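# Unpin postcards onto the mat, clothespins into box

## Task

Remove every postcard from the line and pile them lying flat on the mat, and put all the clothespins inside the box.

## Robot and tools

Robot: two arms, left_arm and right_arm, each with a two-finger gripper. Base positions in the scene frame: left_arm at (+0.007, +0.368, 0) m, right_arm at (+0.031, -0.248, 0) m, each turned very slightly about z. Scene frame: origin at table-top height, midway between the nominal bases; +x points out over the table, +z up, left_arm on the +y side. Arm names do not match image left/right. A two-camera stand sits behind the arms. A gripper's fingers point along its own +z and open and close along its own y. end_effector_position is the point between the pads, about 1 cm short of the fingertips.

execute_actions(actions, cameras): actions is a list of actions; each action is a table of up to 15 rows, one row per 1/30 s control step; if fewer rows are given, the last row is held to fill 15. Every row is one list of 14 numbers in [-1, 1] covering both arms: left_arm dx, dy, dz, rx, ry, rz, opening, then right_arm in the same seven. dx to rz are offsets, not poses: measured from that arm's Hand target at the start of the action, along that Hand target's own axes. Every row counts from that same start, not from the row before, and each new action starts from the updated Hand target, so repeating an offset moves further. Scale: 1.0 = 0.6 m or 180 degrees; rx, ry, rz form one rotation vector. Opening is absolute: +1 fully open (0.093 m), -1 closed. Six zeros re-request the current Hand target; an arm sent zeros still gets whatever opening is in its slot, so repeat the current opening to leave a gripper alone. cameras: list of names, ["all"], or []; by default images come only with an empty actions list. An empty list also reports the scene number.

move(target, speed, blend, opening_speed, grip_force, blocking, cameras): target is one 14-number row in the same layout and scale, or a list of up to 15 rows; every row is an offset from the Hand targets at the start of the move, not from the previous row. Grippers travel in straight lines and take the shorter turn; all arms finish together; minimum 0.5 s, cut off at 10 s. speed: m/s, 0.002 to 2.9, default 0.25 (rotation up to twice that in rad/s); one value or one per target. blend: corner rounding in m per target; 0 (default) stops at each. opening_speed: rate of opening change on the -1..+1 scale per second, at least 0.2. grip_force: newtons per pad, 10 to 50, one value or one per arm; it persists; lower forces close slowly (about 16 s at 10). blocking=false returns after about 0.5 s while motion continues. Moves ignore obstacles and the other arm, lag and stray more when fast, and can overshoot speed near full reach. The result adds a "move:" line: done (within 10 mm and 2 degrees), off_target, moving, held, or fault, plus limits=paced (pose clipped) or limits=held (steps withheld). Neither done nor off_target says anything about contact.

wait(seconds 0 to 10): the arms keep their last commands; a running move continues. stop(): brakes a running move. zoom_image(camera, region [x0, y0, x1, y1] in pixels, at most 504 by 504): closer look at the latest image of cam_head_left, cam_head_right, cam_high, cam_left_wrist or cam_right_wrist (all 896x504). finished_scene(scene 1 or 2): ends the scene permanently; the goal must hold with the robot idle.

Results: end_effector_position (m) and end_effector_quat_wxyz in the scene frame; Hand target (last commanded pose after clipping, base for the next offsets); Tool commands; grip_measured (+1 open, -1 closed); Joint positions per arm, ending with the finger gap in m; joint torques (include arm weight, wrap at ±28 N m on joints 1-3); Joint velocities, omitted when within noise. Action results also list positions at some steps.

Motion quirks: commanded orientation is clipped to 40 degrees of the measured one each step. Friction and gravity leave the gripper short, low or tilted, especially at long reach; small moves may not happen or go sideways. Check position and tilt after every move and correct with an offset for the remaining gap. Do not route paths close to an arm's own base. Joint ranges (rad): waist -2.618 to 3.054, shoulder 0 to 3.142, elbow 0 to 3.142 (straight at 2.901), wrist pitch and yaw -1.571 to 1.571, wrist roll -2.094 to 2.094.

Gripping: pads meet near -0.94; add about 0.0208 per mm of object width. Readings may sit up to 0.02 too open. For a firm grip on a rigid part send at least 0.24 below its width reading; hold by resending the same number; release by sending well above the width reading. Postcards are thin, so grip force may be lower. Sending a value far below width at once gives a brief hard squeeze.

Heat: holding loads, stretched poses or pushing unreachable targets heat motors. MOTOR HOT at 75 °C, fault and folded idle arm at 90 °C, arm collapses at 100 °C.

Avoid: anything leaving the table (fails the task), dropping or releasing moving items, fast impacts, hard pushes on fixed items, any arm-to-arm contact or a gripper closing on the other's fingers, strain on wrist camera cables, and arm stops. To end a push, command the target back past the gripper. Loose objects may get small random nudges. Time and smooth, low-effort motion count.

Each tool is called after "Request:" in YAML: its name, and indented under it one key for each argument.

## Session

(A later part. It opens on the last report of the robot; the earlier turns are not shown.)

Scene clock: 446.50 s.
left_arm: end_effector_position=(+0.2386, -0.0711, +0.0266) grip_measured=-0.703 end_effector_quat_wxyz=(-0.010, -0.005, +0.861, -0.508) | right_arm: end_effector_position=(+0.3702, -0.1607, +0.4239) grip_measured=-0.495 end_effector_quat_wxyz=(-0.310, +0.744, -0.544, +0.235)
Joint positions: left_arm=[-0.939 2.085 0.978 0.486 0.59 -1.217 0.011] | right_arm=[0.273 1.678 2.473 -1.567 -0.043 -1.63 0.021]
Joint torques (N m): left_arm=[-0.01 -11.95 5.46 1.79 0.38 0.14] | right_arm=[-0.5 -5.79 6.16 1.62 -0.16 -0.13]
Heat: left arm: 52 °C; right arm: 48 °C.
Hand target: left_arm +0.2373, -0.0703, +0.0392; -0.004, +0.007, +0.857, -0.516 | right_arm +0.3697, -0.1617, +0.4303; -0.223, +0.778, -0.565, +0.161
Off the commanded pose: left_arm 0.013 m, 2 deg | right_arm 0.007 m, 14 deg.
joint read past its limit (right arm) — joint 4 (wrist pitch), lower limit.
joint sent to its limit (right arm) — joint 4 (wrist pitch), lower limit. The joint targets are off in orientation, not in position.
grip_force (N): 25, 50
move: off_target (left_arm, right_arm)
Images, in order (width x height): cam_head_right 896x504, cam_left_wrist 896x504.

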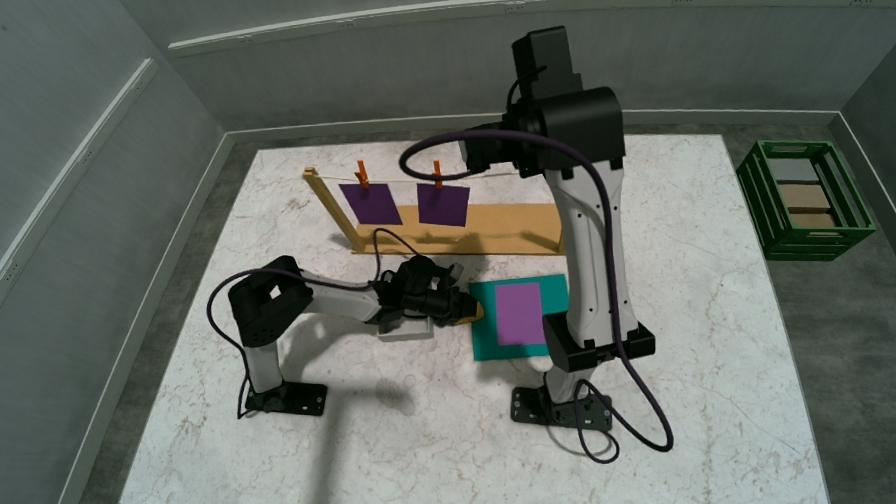

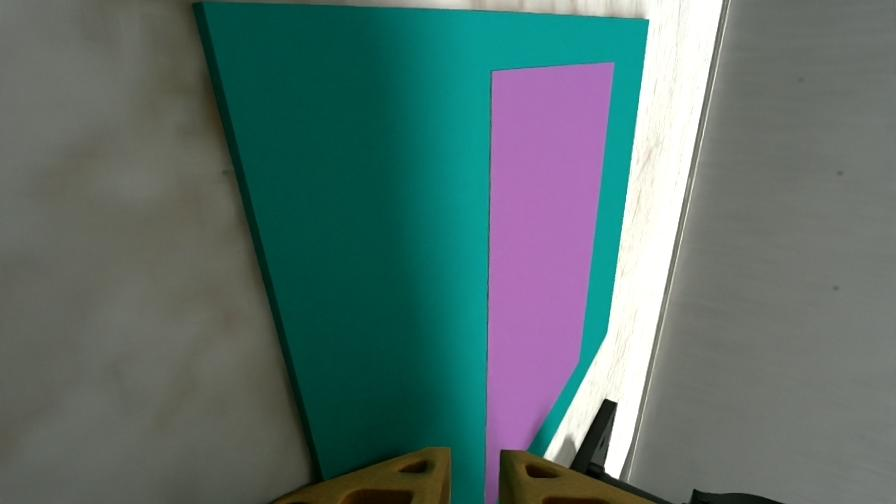

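Request:
move:
  target:
    - [0,-0.124,-0.1223,0,0,0,-0.7,-0.03,0.1,0.005,-0.03,-0.05,0.1,-0.5]
    - [-0.217,-0.121,-0.389,-0.0046,-0.238,0.44,-0.316,-0.078,0.227,0.015,-0.0795,-0.14,0.2784,-0.5]
  speed: 0.3
  blend: [0.03,0]
  cameras: ["cam_left_wrist","cam_head_right","cam_right_wrist"]

Scene clock: 469.83 s.
left_arm: end_effector_position=(+0.3700, +0.0995, +0.2173) grip_measured=-0.318 end_effector_quat_wxyz=(+0.604, +0.358, +0.610, -0.367) | right_arm: end_effector_position=(+0.2526, -0.1507, +0.3491) grip_measured=-0.495 end_effector_quat_wxyz=(+0.345, -0.484, +0.790, +0.148)
Joint positions: left_arm=[-0.445 1.638 0.714 0.923 0.674 -0.015 0.03] | right_arm=[0.051 1.234 1.743 -1.563 -0.6 -0.928 0.021]
Joint torques (N m): left_arm=[0.21 -5.03 6.42 2.2 0.19 0.11] | right_arm=[-0.55 -3.19 5.44 1.16 -0.49 -0.05]
Heat: left arm: 53 °C; right arm: 48 °C.
Hand target: left_arm +0.3701, +0.0998, +0.2128; +0.606, +0.365, +0.606, -0.363 | right_arm +0.2498, -0.1513, +0.3507; +0.289, -0.504, +0.793, +0.184
Off the commanded pose: left_arm 0.005 m, 1 deg | right_arm 0.003 m, 8 deg.
joint read past its limit (right arm) — joint 4 (wrist pitch), lower limit.
joint sent to its limit (right arm) — joint 4 (wrist pitch), lower limit. The joint targets are off in orientation, not in position.
grip_force (N): 25, 50
move: off_target (right_arm)
Images, in order (width x height): cam_head_right 896x504, cam_left_wrist 896x504, cam_right_wrist 896x504.

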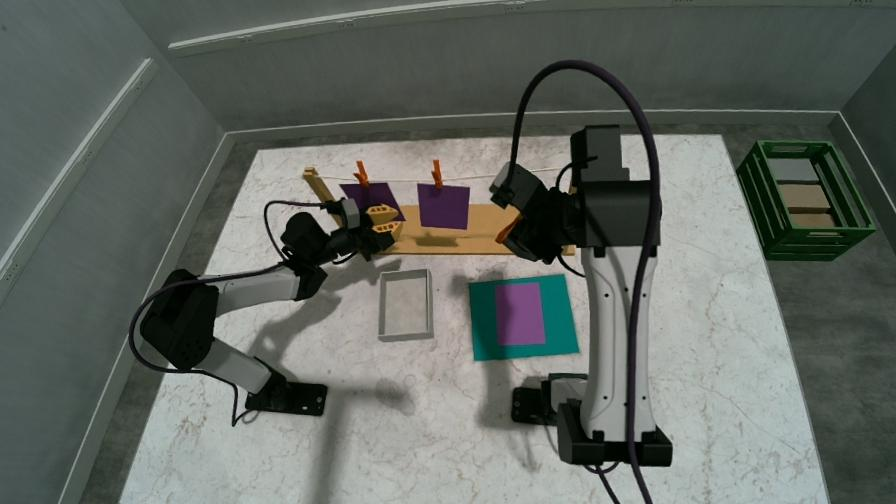

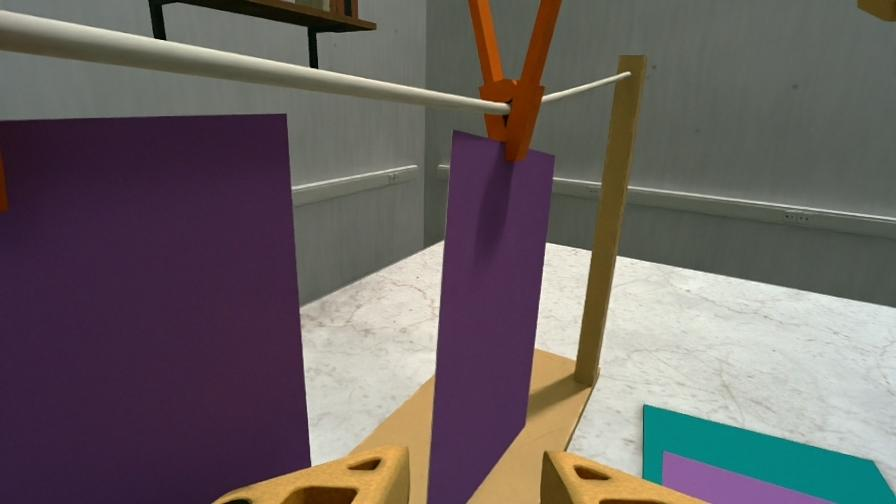

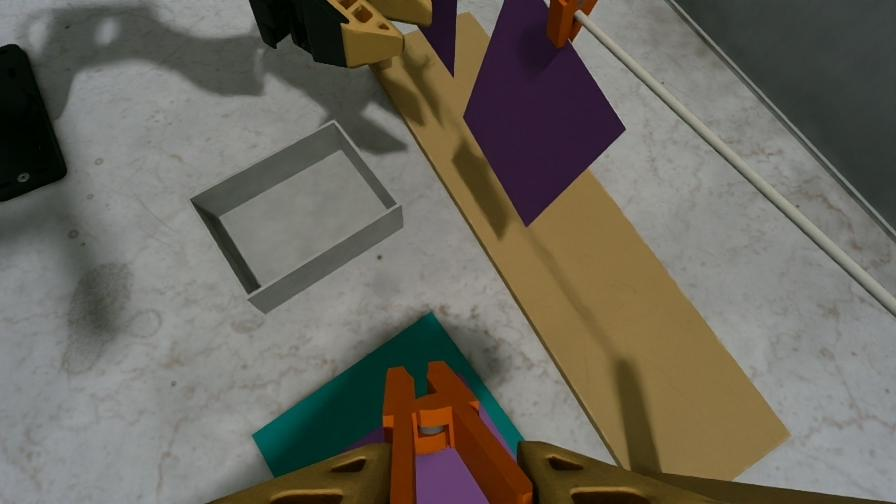

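Request:
move:
  target:
    - [0,0,0.02,0,0,0,-0.316,-0.0283,0.219,0.4827,0,0,0,-0.5]
    - [0,0,0.117,0,0,0,-0.316,0.0563,0.219,0.5835,0,0,0,-0.5]
  speed: [0.3,0.12]
  blend: [0.01,0]
  cameras: ["cam_left_wrist","cam_head_right","cam_right_wrist"]

Scene clock: 480.63 s.
left_arm: end_effector_position=(+0.3962, +0.0402, +0.2142) grip_measured=-0.318 end_effector_quat_wxyz=(+0.603, +0.365, +0.603, -0.374) | right_arm: end_effector_position=(+0.2168, +0.0855, +0.0698) grip_measured=-0.495 end_effector_quat_wxyz=(+0.295, -0.507, +0.788, +0.187)
Joint positions: left_arm=[-0.56 1.828 0.921 0.915 0.581 -0.015 0.03] | right_arm=[1.073 1.51 0.757 -0.107 -0.069 -0.086 0.021]
Joint torques (N m): left_arm=[-0.31 -6.49 9.09 1.9 -0.13 0.11] | right_arm=[0.49 -4.31 6.84 1.62 0 -0.03]
Heat: left arm: 50 °C; right arm: 48 °C.
Hand target: left_arm +0.4031, +0.0379, +0.2127; +0.606, +0.364, +0.606, -0.363 | right_arm +0.2151, +0.0853, +0.0612; +0.289, -0.504, +0.793, +0.184
Off the commanded pose: left_arm 0.007 m, 1 deg | right_arm 0.009 m, 1 deg.
grip_force (N): 25, 50
move: done
Images, in order (width x height): cam_head_right 896x504, cam_left_wrist 896x504, cam_right_wrist 896x504.

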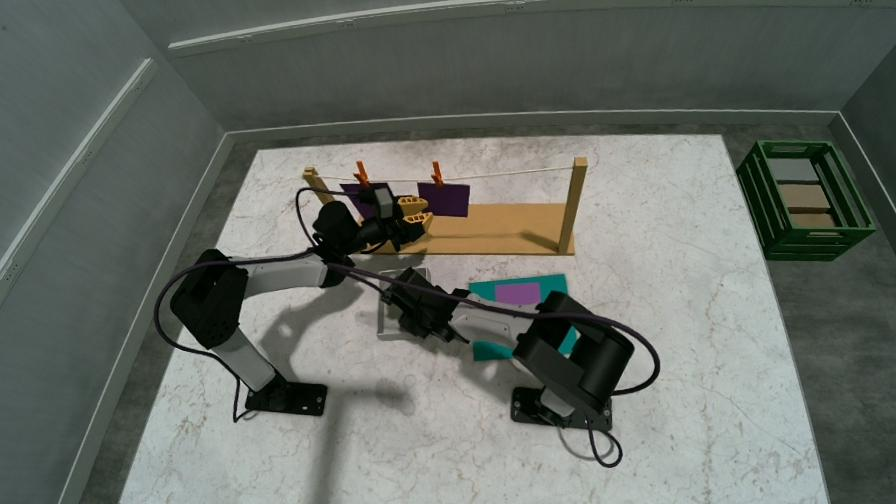

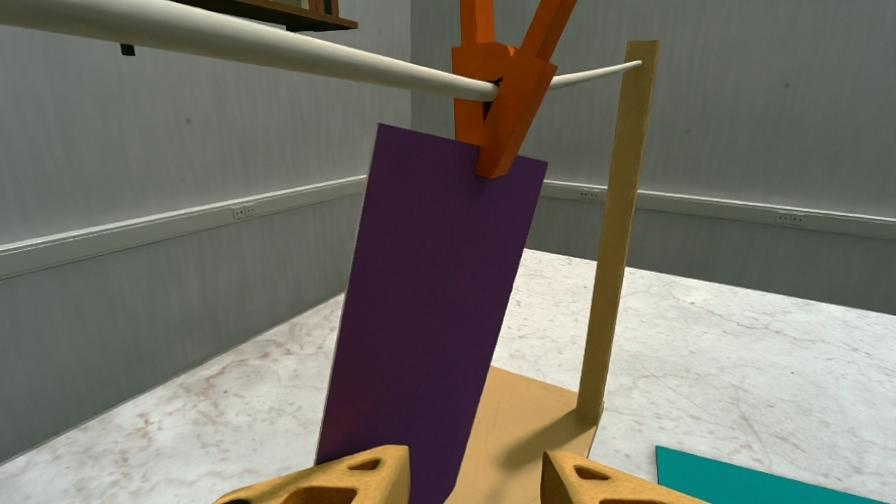

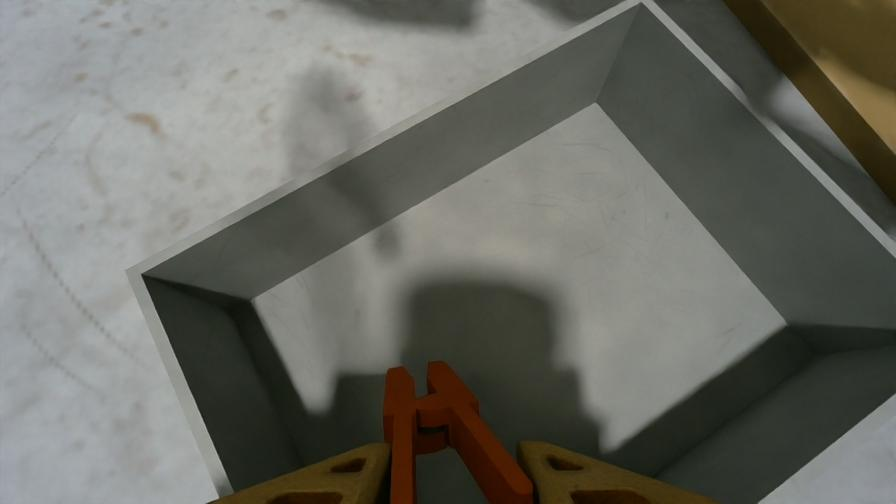

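Request:
move:
  target: [0,0.028,-0.05,0,0,0,-0.316,0.0268,-0.0167,0.0319,0,0,0,-0.5]
  speed: 0.1
  cameras: ["cam_left_wrist","cam_right_wrist"]

Scene clock: 492.13 s.
left_arm: end_effector_position=(+0.4083, +0.0707, +0.2003) grip_measured=-0.318 end_effector_quat_wxyz=(+0.595, +0.356, +0.620, -0.367) | right_arm: end_effector_position=(+0.2299, +0.0941, +0.0621) grip_measured=-0.495 end_effector_quat_wxyz=(+0.323, -0.495, +0.781, +0.202)
Joint positions: left_arm=[-0.478 1.828 0.886 0.915 0.638 -0.015 0.03] | right_arm=[1.051 1.563 0.719 0.052 -0.08 -0.088 0.021]
Joint torques (N m): left_arm=[0.02 -10.32 6.48 2.03 0.22 0.11] | right_arm=[-0.61 -3.55 5.38 1.31 -0.11 -0.28]
Heat: left arm: 49 °C; right arm: 48 °C.
Hand target: left_arm +0.4038, +0.0722, +0.2128; +0.607, +0.364, +0.606, -0.363 | right_arm +0.2242, +0.0811, +0.0362; +0.289, -0.504, +0.793, +0.184
Off the commanded pose: left_arm 0.013 m, 2 deg | right_arm 0.030 m, 5 deg.
grip_force (N): 25, 50
move: off_target (left_arm, right_arm)
Images, in order (width x height): cam_left_wrist 896x504, cam_right_wrist 896x504.

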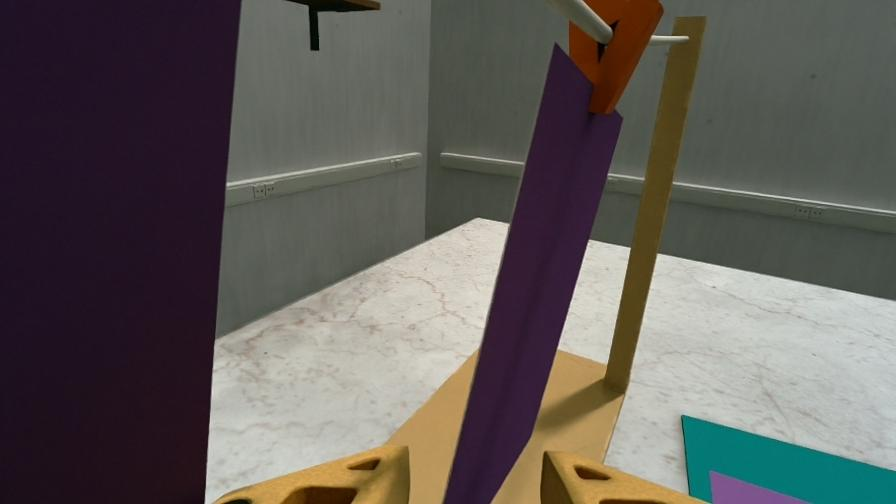

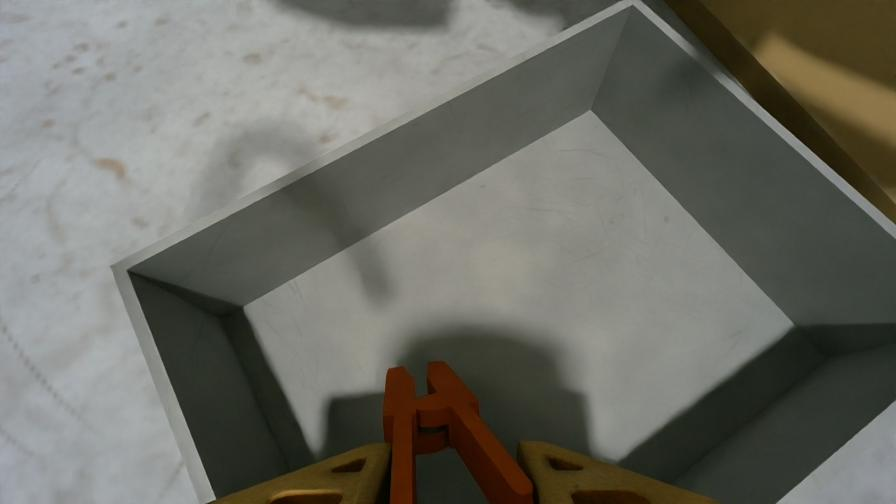

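Request:
move:
  target: [0,0,0,0,0,0,-0.316,0,0,0,0,0,0,-0.5]
  speed: 0.1
  cameras: ["cam_left_wrist","cam_right_wrist","cam_head_left"]

Request:
zoom_image:
  camera: "cam_head_left"
  region: [330, 190, 500, 360]

Scene clock: 503.50 s.
left_arm: end_effector_position=(+0.4082, +0.0706, +0.2003) grip_measured=-0.318 end_effector_quat_wxyz=(+0.595, +0.356, +0.620, -0.367) | right_arm: end_effector_position=(+0.2299, +0.0942, +0.0622) grip_measured=-0.495 end_effector_quat_wxyz=(+0.324, -0.495, +0.781, +0.202)
Joint positions: left_arm=[-0.478 1.828 0.886 0.915 0.639 -0.015 0.03] | right_arm=[1.051 1.563 0.719 0.053 -0.08 -0.088 0.021]
Joint torques (N m): left_arm=[0.03 -10.3 6.45 2.04 0.2 0.11] | right_arm=[-0.58 -3.56 5.44 1.31 -0.11 -0.28]
Heat: left arm: 51 °C; right arm: 47 °C.
Hand target: left_arm +0.4038, +0.0722, +0.2128; +0.606, +0.365, +0.606, -0.363 | right_arm +0.2242, +0.0811, +0.0363; +0.289, -0.504, +0.793, +0.184
Off the commanded pose: left_arm 0.013 m, 2 deg | right_arm 0.030 m, 5 deg.
grip_force (N): 25, 50
move: off_target (left_arm, right_arm)
Images, in order (width x height): cam_head_left 896x504, cam_left_wrist 896x504, cam_right_wrist 896x504.

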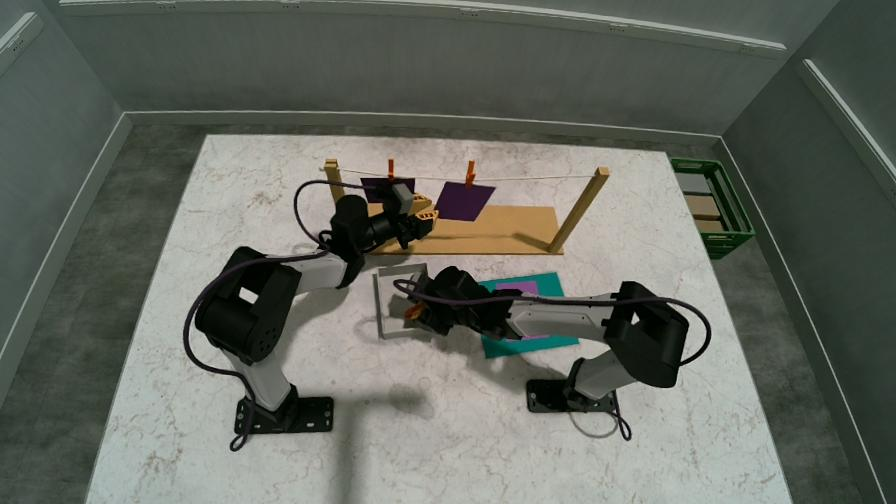

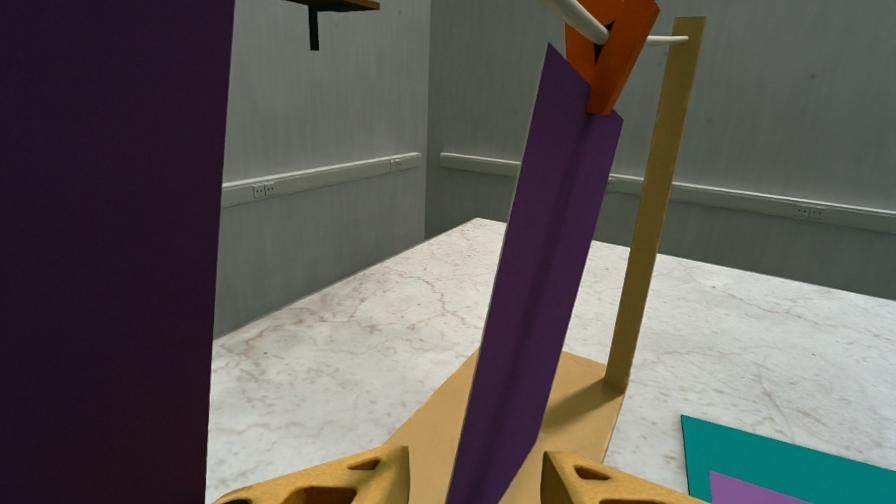

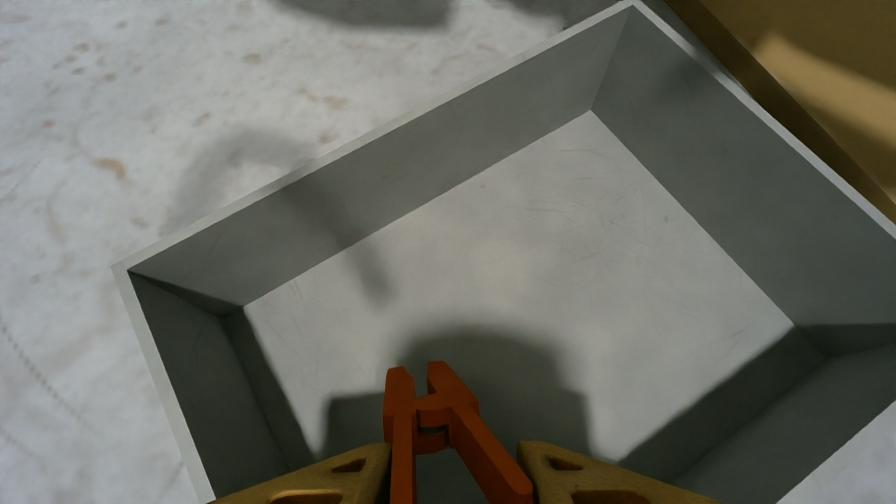

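Scaled by 2.965 from the camera's 896x504 image, which has a finer 1280x720 frame.

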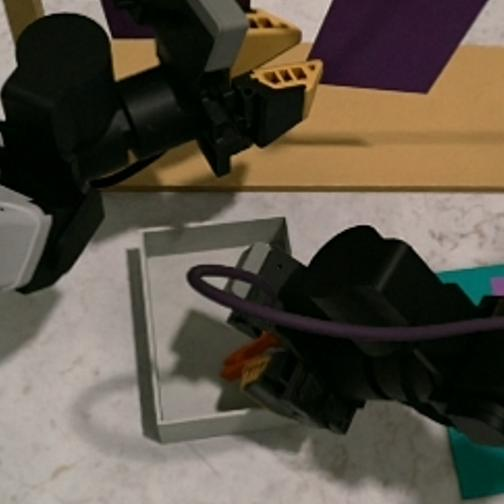

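Request:
move:
  target: [0.012,0.005,0.0667,0,0,0,-0.316,-0.098,0.007,-0.0245,0,0.139,0,-0.5]
  speed: 0.1
  cameras: ["cam_left_wrist","cam_right_wrist","cam_head_left"]

Request:
zoom_image:
  camera: "cam_head_left"
  region: [330, 190, 500, 360]

Scene clock: 521.50 s.
left_arm: end_effector_position=(+0.4165, +0.0450, +0.2073) grip_measured=-0.318 end_effector_quat_wxyz=(+0.601, +0.364, +0.605, -0.373) | right_arm: end_effector_position=(+0.2380, +0.1150, +0.0857) grip_measured=-0.495 end_effector_quat_wxyz=(+0.150, -0.528, +0.830, +0.098)
Joint positions: left_arm=[-0.523 1.893 0.98 0.915 0.618 -0.015 0.03] | right_arm=[1.079 1.827 1.361 -0.746 -0.037 -0.089 0.021]
Joint torques (N m): left_arm=[-0.06 -8.46 7.08 2.02 0.11 -0.07] | right_arm=[-0.02 -9.21 7.61 0.92 -0.05 -0.16]
Heat: left arm: 52 °C; right arm: 47 °C.
Hand target: left_arm +0.4165, +0.0451, +0.2073; +0.601, +0.364, +0.605, -0.373 (not the last commanded pose) | right_arm +0.2375, +0.1140, +0.0850; +0.149, -0.528, +0.831, +0.097 (not the last commanded pose)
Off the commanded pose: left_arm 0.011 m, 1 deg | right_arm 0.003 m, 6 deg.
grip_force (N): 25, 50
move: held (left_arm, right_arm; a check stopped the path); limits=held
pose unreachable (left arm): on one or more control steps of this call, first in action 0 (counted from 0), this arm could not follow its commanded pose, so it was not sent that pose on those steps. It may still have moved: this result reports where it is.
cause: moving toward the commanded pose would bring a part of the arm too close to another arm (this arm's wrist (the part past joint 4) and the right arm's wrist camera, along the way the arms are being sent, or toward where that arm still pushes).
pose unreachable (right arm): on one or more control steps of this call, first in action 0 (counted from 0), this arm could not follow its commanded pose, so it was not sent that pose on those steps. It may still have moved: this result reports where it is.
cause: moving toward the commanded pose would bring a part of the arm too close to another arm (this arm's wrist camera and the left arm's wrist (the part past joint 4), along the way the arms are being sent, or toward where that arm still pushes).
Images, in order (width x height): cam_head_left 896x504, cam_left_wrist 896x504, cam_right_wrist 896x504.

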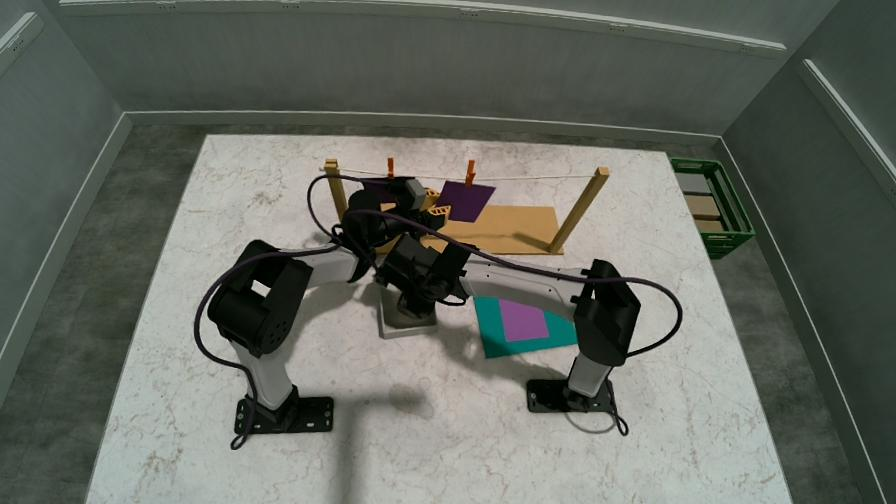

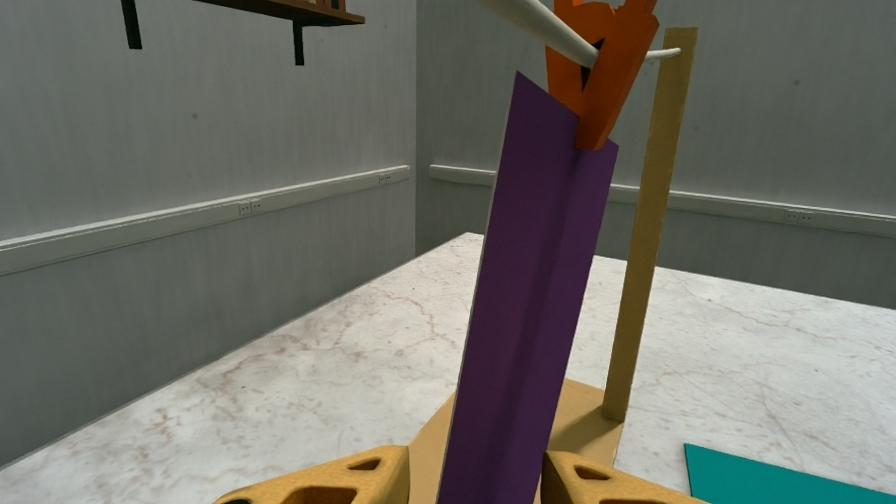

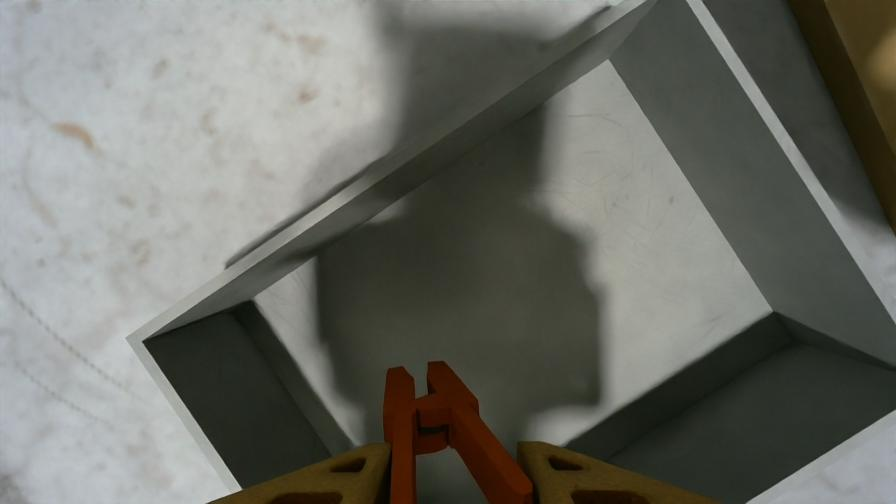

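Scaled by 2.965 from the camera's 896x504 image, which has a finer 1280x720 frame.

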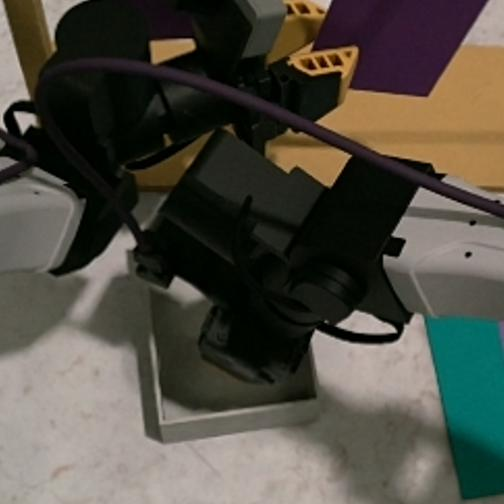

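Request:
move:
  target: [0,0,0,0,0,0,-0.316,0.02,0,0.053,0,0,0,-0.5]
  speed: 0.1
  cameras: ["cam_right_wrist"]

Scene clock: 530.17 s.
left_arm: end_effector_position=(+0.4165, +0.0450, +0.2073) grip_measured=-0.318 end_effector_quat_wxyz=(+0.601, +0.364, +0.605, -0.373) | right_arm: end_effector_position=(+0.2373, +0.1137, +0.0598) grip_measured=-0.495 end_effector_quat_wxyz=(+0.154, -0.527, +0.830, +0.100)
Joint positions: left_arm=[-0.523 1.893 0.98 0.915 0.618 -0.015 0.03] | right_arm=[1.079 1.842 1.271 -0.633 -0.037 -0.089 0.021]
Joint torques (N m): left_arm=[-0.09 -8.47 7.06 2.01 0.09 -0.06] | right_arm=[0.09 -7.38 7.08 1.12 -0.04 -0.14]
Heat: left arm: 52 °C; right arm: 49 °C.
Hand target: left_arm +0.4165, +0.0451, +0.2073; +0.601, +0.364, +0.605, -0.373 | right_arm +0.2374, +0.1140, +0.0511; +0.149, -0.528, +0.830, +0.097
Off the commanded pose: left_arm 0.000 m, 0 deg | right_arm 0.009 m, 1 deg.
grip_force (N): 25, 50
move: done
Images, in order (width x height): cam_right_wrist 896x504.

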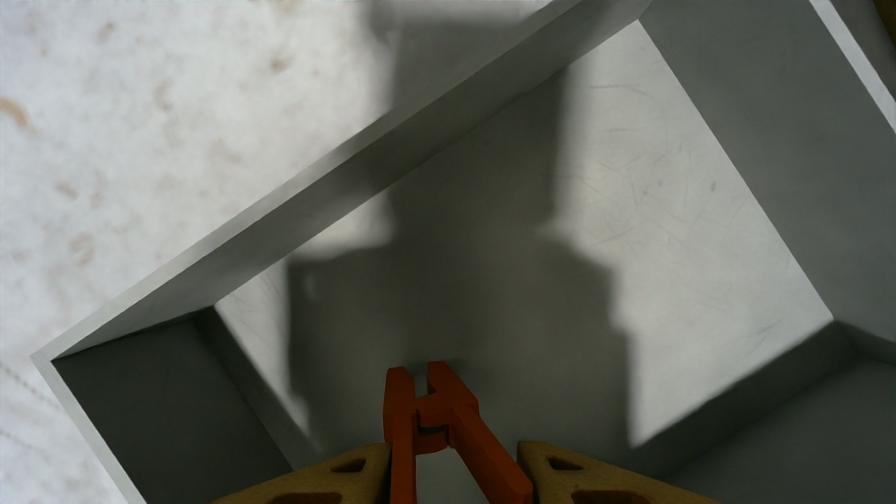

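Request:
move:
  target:
    - [0,0,0,0,0,0,-0.316,0.008,0,0.023,0,0,0,-0.5]
    - [0,0,0,0,0,0,-0.316,0.008,0,0.023,0,0,0,0.0]
  speed: 0.08
  opening_speed: 0.8
  cameras: ["cam_right_wrist"]

Scene clock: 534.23 s.
left_arm: end_effector_position=(+0.4165, +0.0450, +0.2073) grip_measured=-0.318 end_effector_quat_wxyz=(+0.601, +0.364, +0.605, -0.373) | right_arm: end_effector_position=(+0.2400, +0.1180, +0.0484) grip_measured=-0.002 end_effector_quat_wxyz=(+0.163, -0.526, +0.828, +0.104)
Joint positions: left_arm=[-0.523 1.893 0.98 0.915 0.618 -0.015 0.03] | right_arm=[1.079 1.861 1.24 -0.562 -0.036 -0.089 0.045]
Joint torques (N m): left_arm=[-0.08 -8.47 7.12 2.01 0.1 -0.07] | right_arm=[0.06 -7.27 6.82 0.98 -0.06 -0.15]
Heat: left arm: 52 °C; right arm: 49 °C.
Hand target: left_arm +0.4165, +0.0451, +0.2073; +0.601, +0.364, +0.605, -0.373 | right_arm +0.2375, +0.1143, +0.0365; +0.149, -0.528, +0.830, +0.097
Off the commanded pose: left_arm 0.000 m, 0 deg | right_arm 0.013 m, 2 deg.
grip_force (N): 25, 50
move: off_target (right_arm); target 2's new opening was sent with right_arm's hand 0.021 m and 3 deg from that target
Images, in order (width x height): cam_right_wrist 896x504.

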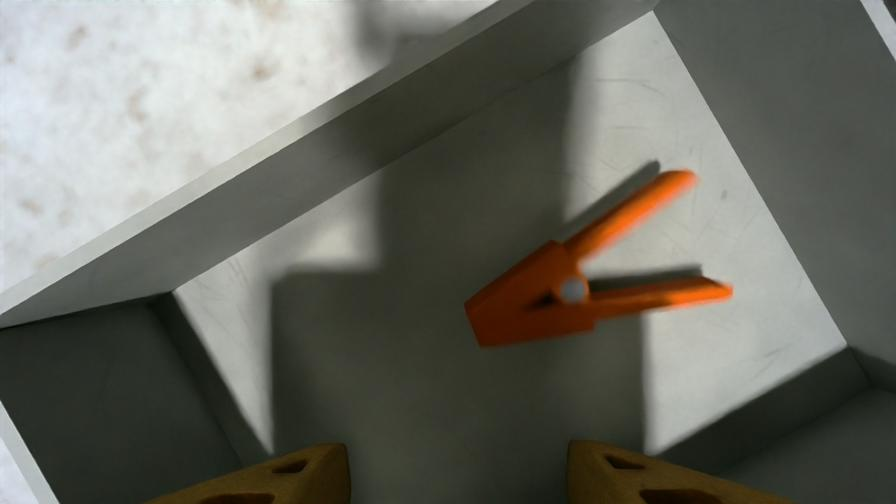

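Request:
move:
  target:
    - [0,0.002,0.02,0,0,0,-0.316,-0.0143,0.0093,-0.1253,0,0,0,0.3]
    - [0,0.005,0.05,0,0,0,-0.316,0.0688,-0.0075,-0.4053,0.0627,0.02,-0.13,0.3]
    - [0,0.005,0.05,0,0,0,-0.316,-0.1182,-0.2523,-0.6692,0.1254,0.0393,-0.2591,0.3]
  speed: [0.15,0.25,0.3]
  blend: [0.02,0.04,0]
  cameras: ["cam_left_wrist","cam_right_wrist","cam_head_left"]

Scene clock: 551.07 s.
left_arm: end_effector_position=(+0.4271, +0.0236, +0.2106) grip_measured=-0.318 end_effector_quat_wxyz=(+0.603, +0.368, +0.599, -0.377) | right_arm: end_effector_position=(+0.3435, -0.0196, +0.4406) grip_measured=+0.298 end_effector_quat_wxyz=(-0.380, +0.731, -0.527, +0.211)
Joint positions: left_arm=[-0.554 1.956 1.076 0.894 0.599 -0.015 0.03] | right_arm=[0.769 1.821 2.67 -1.542 0.223 -1.271 0.06]
Joint torques (N m): left_arm=[-0.57 -7.45 9.31 1.86 -0.09 -0.07] | right_arm=[0.38 -5 6.56 1.5 0.09 -0.25]
Heat: left arm: 51 °C; right arm: 49 °C.
Hand target: left_arm +0.4329, +0.0197, +0.2073; +0.601, +0.364, +0.605, -0.373 | right_arm +0.3444, -0.0178, +0.4367; -0.223, +0.778, -0.566, +0.161
Off the commanded pose: left_arm 0.008 m, 1 deg | right_arm 0.004 m, 20 deg.
joint sent to its limit (right arm) — joint 4 (wrist pitch), lower limit. The joint targets are off in orientation, not in position.
grip_force (N): 25, 50
move: off_target (right_arm)
Images, in order (width x height): cam_head_left 896x504, cam_left_wrist 896x504, cam_right_wrist 896x504.

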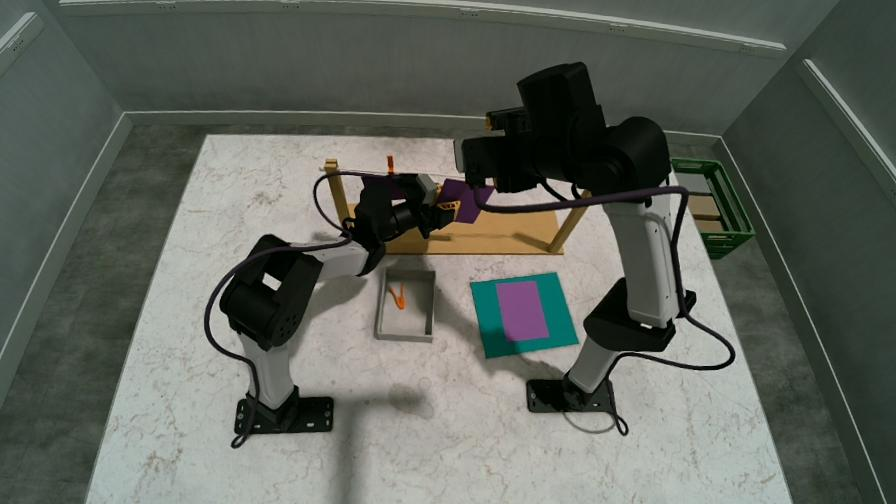

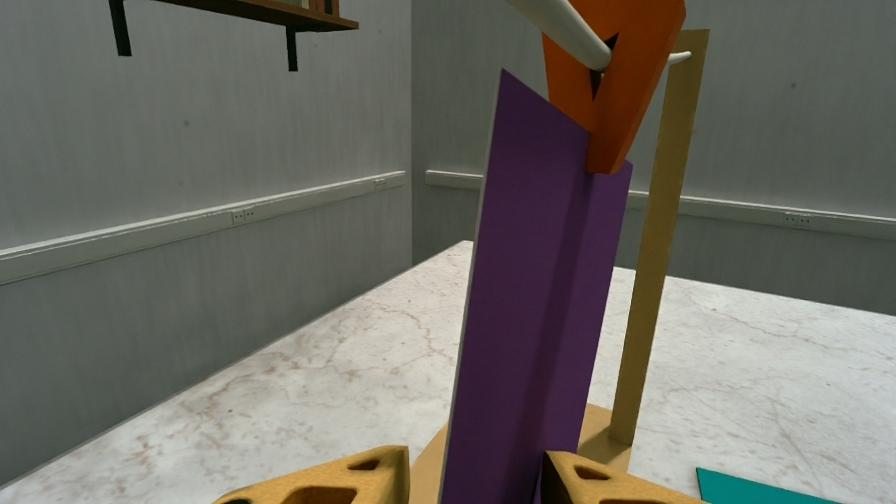

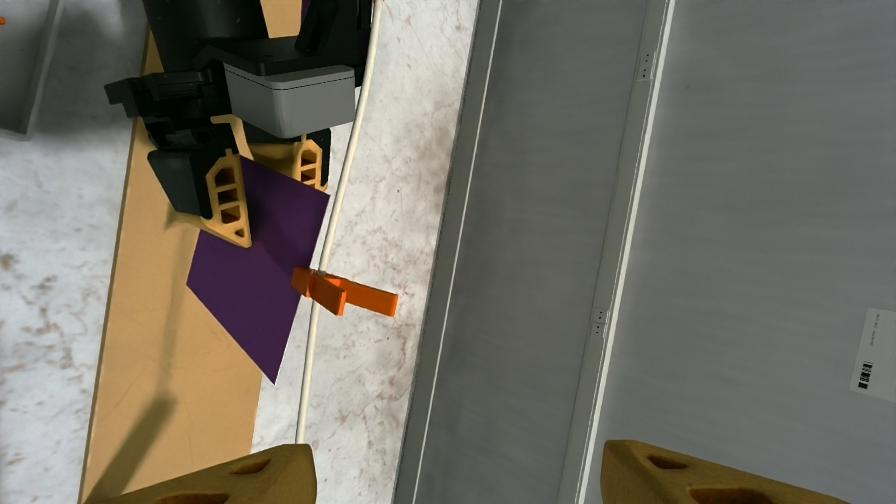

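Request:
move:
  target:
    - [0,0,0,0,0,0,-0.65,0,0,0,0,0,0,0.3]
    - [0,0,0,0,0,0,-1,0,0,0,0,0,0,0.3]
  speed: 0.1
  opening_speed: 0.3
  grip_force: [25,50]
  cameras: ["cam_left_wrist","cam_right_wrist"]

Scene clock: 556.60 s.
left_arm: end_effector_position=(+0.4267, +0.0231, +0.2106) grip_measured=-0.971 end_effector_quat_wxyz=(+0.603, +0.368, +0.599, -0.377) | right_arm: end_effector_position=(+0.3437, -0.0199, +0.4407) grip_measured=+0.298 end_effector_quat_wxyz=(-0.379, +0.731, -0.527, +0.212)
Joint positions: left_arm=[-0.555 1.956 1.076 0.894 0.599 -0.015 0] | right_arm=[0.769 1.821 2.67 -1.542 0.225 -1.272 0.06]
Joint torques (N m): left_arm=[-0.42 -7.47 9.29 1.85 -0.09 -0.06] | right_arm=[0.46 -5 6.53 1.5 0.1 -0.22]
Heat: left arm: 50 °C; right arm: 49 °C.
Hand target: left_arm +0.4329, +0.0198, +0.2073; +0.601, +0.364, +0.605, -0.373 | right_arm +0.3444, -0.0178, +0.4367; -0.223, +0.778, -0.566, +0.161
Off the commanded pose: left_arm 0.008 m, 1 deg | right_arm 0.005 m, 20 deg.
joint sent to its limit (right arm) — joint 4 (wrist pitch), lower limit. The joint targets are off in orientation, not in position.
grip_force (N): 25, 50
move: off_target (right_arm)
Images, in order (width x height): cam_left_wrist 896x504, cam_right_wrist 896x504.

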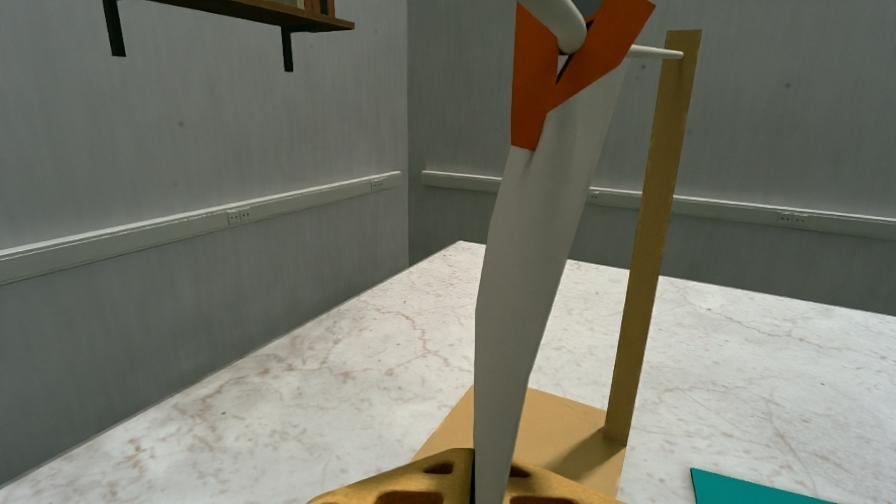

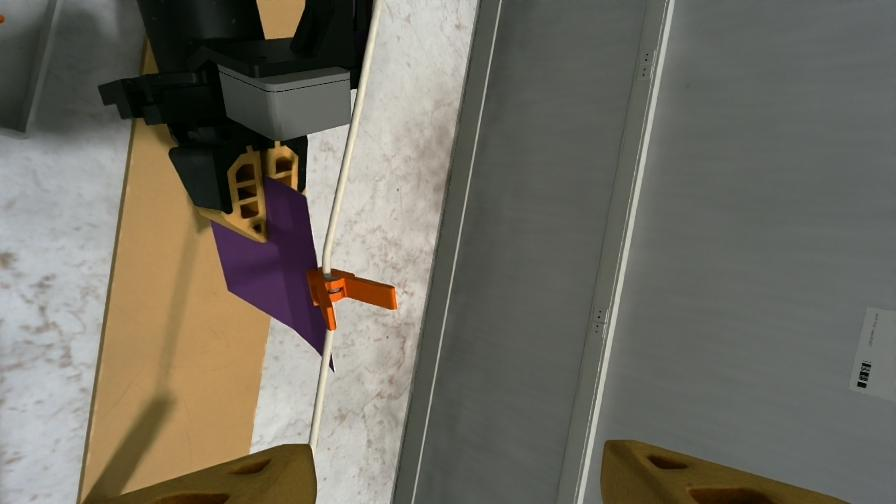

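Request:
move:
  target: [0,0,0,0,0,0,-1,0.0173,0.0073,0.13,0,0,-0.12,0.3]
  speed: 0.15
  cameras: ["cam_right_wrist"]

Scene clock: 583.10 s.
left_arm: end_effector_position=(+0.4267, +0.0231, +0.2106) grip_measured=-0.971 end_effector_quat_wxyz=(+0.603, +0.368, +0.599, -0.377) | right_arm: end_effector_position=(+0.3806, -0.0156, +0.3801) grip_measured=+0.298 end_effector_quat_wxyz=(-0.261, +0.845, -0.400, +0.241)
Joint positions: left_arm=[-0.555 1.956 1.076 0.894 0.599 -0.015 0] | right_arm=[0.701 1.92 2.599 -1.543 0.182 -1.666 0.06]
Joint torques (N m): left_arm=[-0.44 -7.46 9.26 1.86 -0.09 -0.06] | right_arm=[-0.42 -6.48 5.08 1.29 -0.03 -0.23]
Heat: left arm: 47 °C; right arm: 48 °C.
Hand target: left_arm +0.4329, +0.0198, +0.2073; +0.601, +0.364, +0.605, -0.373 | right_arm +0.3833, -0.0159, +0.3682; -0.189, +0.870, -0.410, +0.200
Off the commanded pose: left_arm 0.008 m, 1 deg | right_arm 0.012 m, 10 deg.
joint sent to its limit (right arm) — joint 4 (wrist pitch), lower limit. The joint targets are off in orientation, not in position.
grip_force (N): 25, 50
move: off_target (right_arm)
Images, in order (width x height): cam_right_wrist 896x504.

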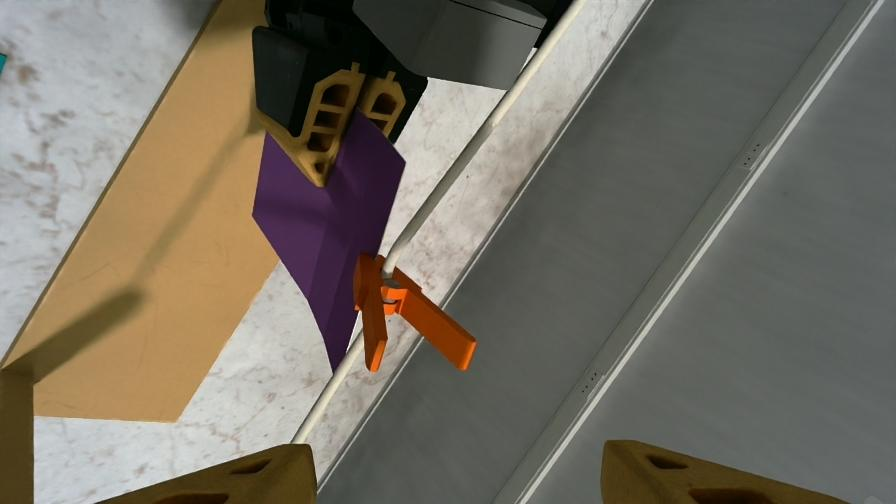

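Request:
move:
  target: [0,0,0,0,0,0,-1,-0.002,0,0.055,0,0,0,0.3]
  speed: 0.12
  cameras: ["cam_right_wrist"]

Scene clock: 589.97 s.
left_arm: end_effector_position=(+0.4267, +0.0231, +0.2106) grip_measured=-0.971 end_effector_quat_wxyz=(+0.603, +0.368, +0.599, -0.377) | right_arm: end_effector_position=(+0.3975, -0.0096, +0.3517) grip_measured=+0.298 end_effector_quat_wxyz=(-0.230, +0.854, -0.407, +0.228)
Joint positions: left_arm=[-0.555 1.956 1.076 0.894 0.599 -0.015 0] | right_arm=[0.688 1.989 2.599 -1.544 0.182 -1.666 0.06]
Joint torques (N m): left_arm=[-0.44 -7.49 9.31 1.86 -0.1 -0.06] | right_arm=[-0.49 -7.36 5.52 1.18 -0.09 -0.24]
Heat: left arm: 47 °C; right arm: 48 °C.
Hand target: left_arm +0.4329, +0.0198, +0.2073; +0.601, +0.364, +0.605, -0.373 | right_arm +0.3991, -0.0096, +0.3400; -0.189, +0.870, -0.410, +0.200
Off the commanded pose: left_arm 0.008 m, 1 deg | right_arm 0.012 m, 6 deg.
joint sent to its limit (right arm) — joint 4 (wrist pitch), lower limit. The joint targets are off in orientation, not in position.
grip_force (N): 25, 50
move: off_target (right_arm)
Images, in order (width x height): cam_right_wrist 896x504.

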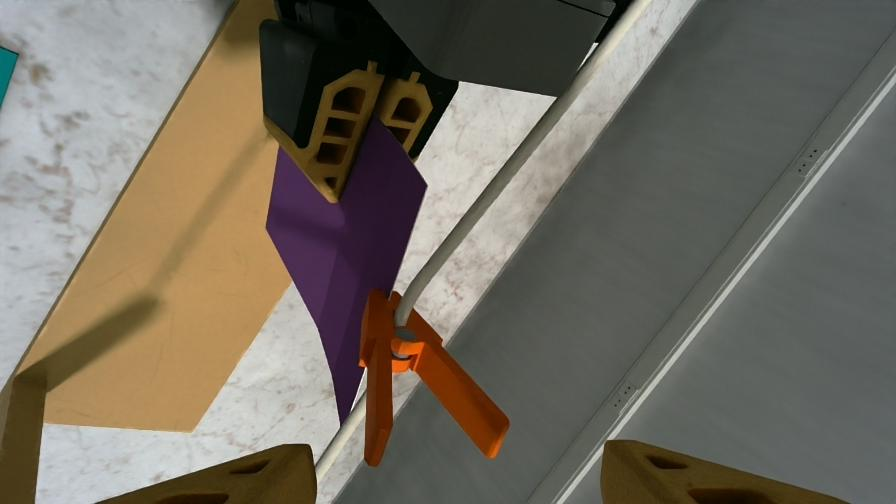

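Request:
move:
  target: [0,0,0,0,0,0,-1,0.0005,0.0125,0.0473,0,0,0,0.3]
  speed: 0.1
  cameras: ["cam_right_wrist"]

Scene clock: 594.00 s.
left_arm: end_effector_position=(+0.4267, +0.0231, +0.2106) grip_measured=-0.971 end_effector_quat_wxyz=(+0.603, +0.368, +0.599, -0.377) | right_arm: end_effector_position=(+0.4038, -0.0123, +0.3222) grip_measured=+0.298 end_effector_quat_wxyz=(-0.196, +0.865, -0.414, +0.208)
Joint positions: left_arm=[-0.555 1.956 1.076 0.894 0.599 -0.015 0] | right_arm=[0.671 1.999 2.512 -1.528 0.172 -1.67 0.06]
Joint torques (N m): left_arm=[-0.46 -7.5 9.31 1.85 -0.1 -0.06] | right_arm=[-0.46 -7.49 5.79 1.27 -0.08 -0.25]
Heat: left arm: 47 °C; right arm: 48 °C.
Hand target: left_arm +0.4329, +0.0198, +0.2073; +0.601, +0.364, +0.605, -0.373 | right_arm +0.4088, -0.0097, +0.3123; -0.189, +0.870, -0.410, +0.200
Off the commanded pose: left_arm 0.008 m, 1 deg | right_arm 0.011 m, 1 deg.
grip_force (N): 25, 50
move: off_target (right_arm)
Images, in order (width x height): cam_right_wrist 896x504.

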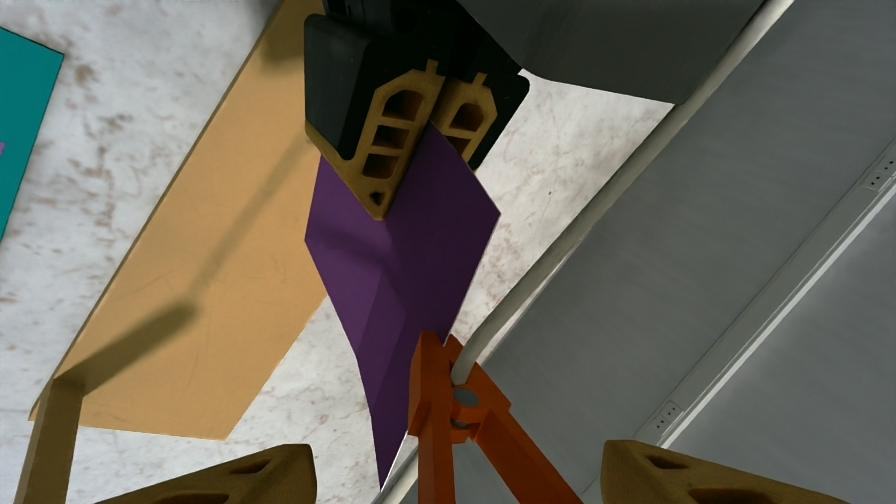

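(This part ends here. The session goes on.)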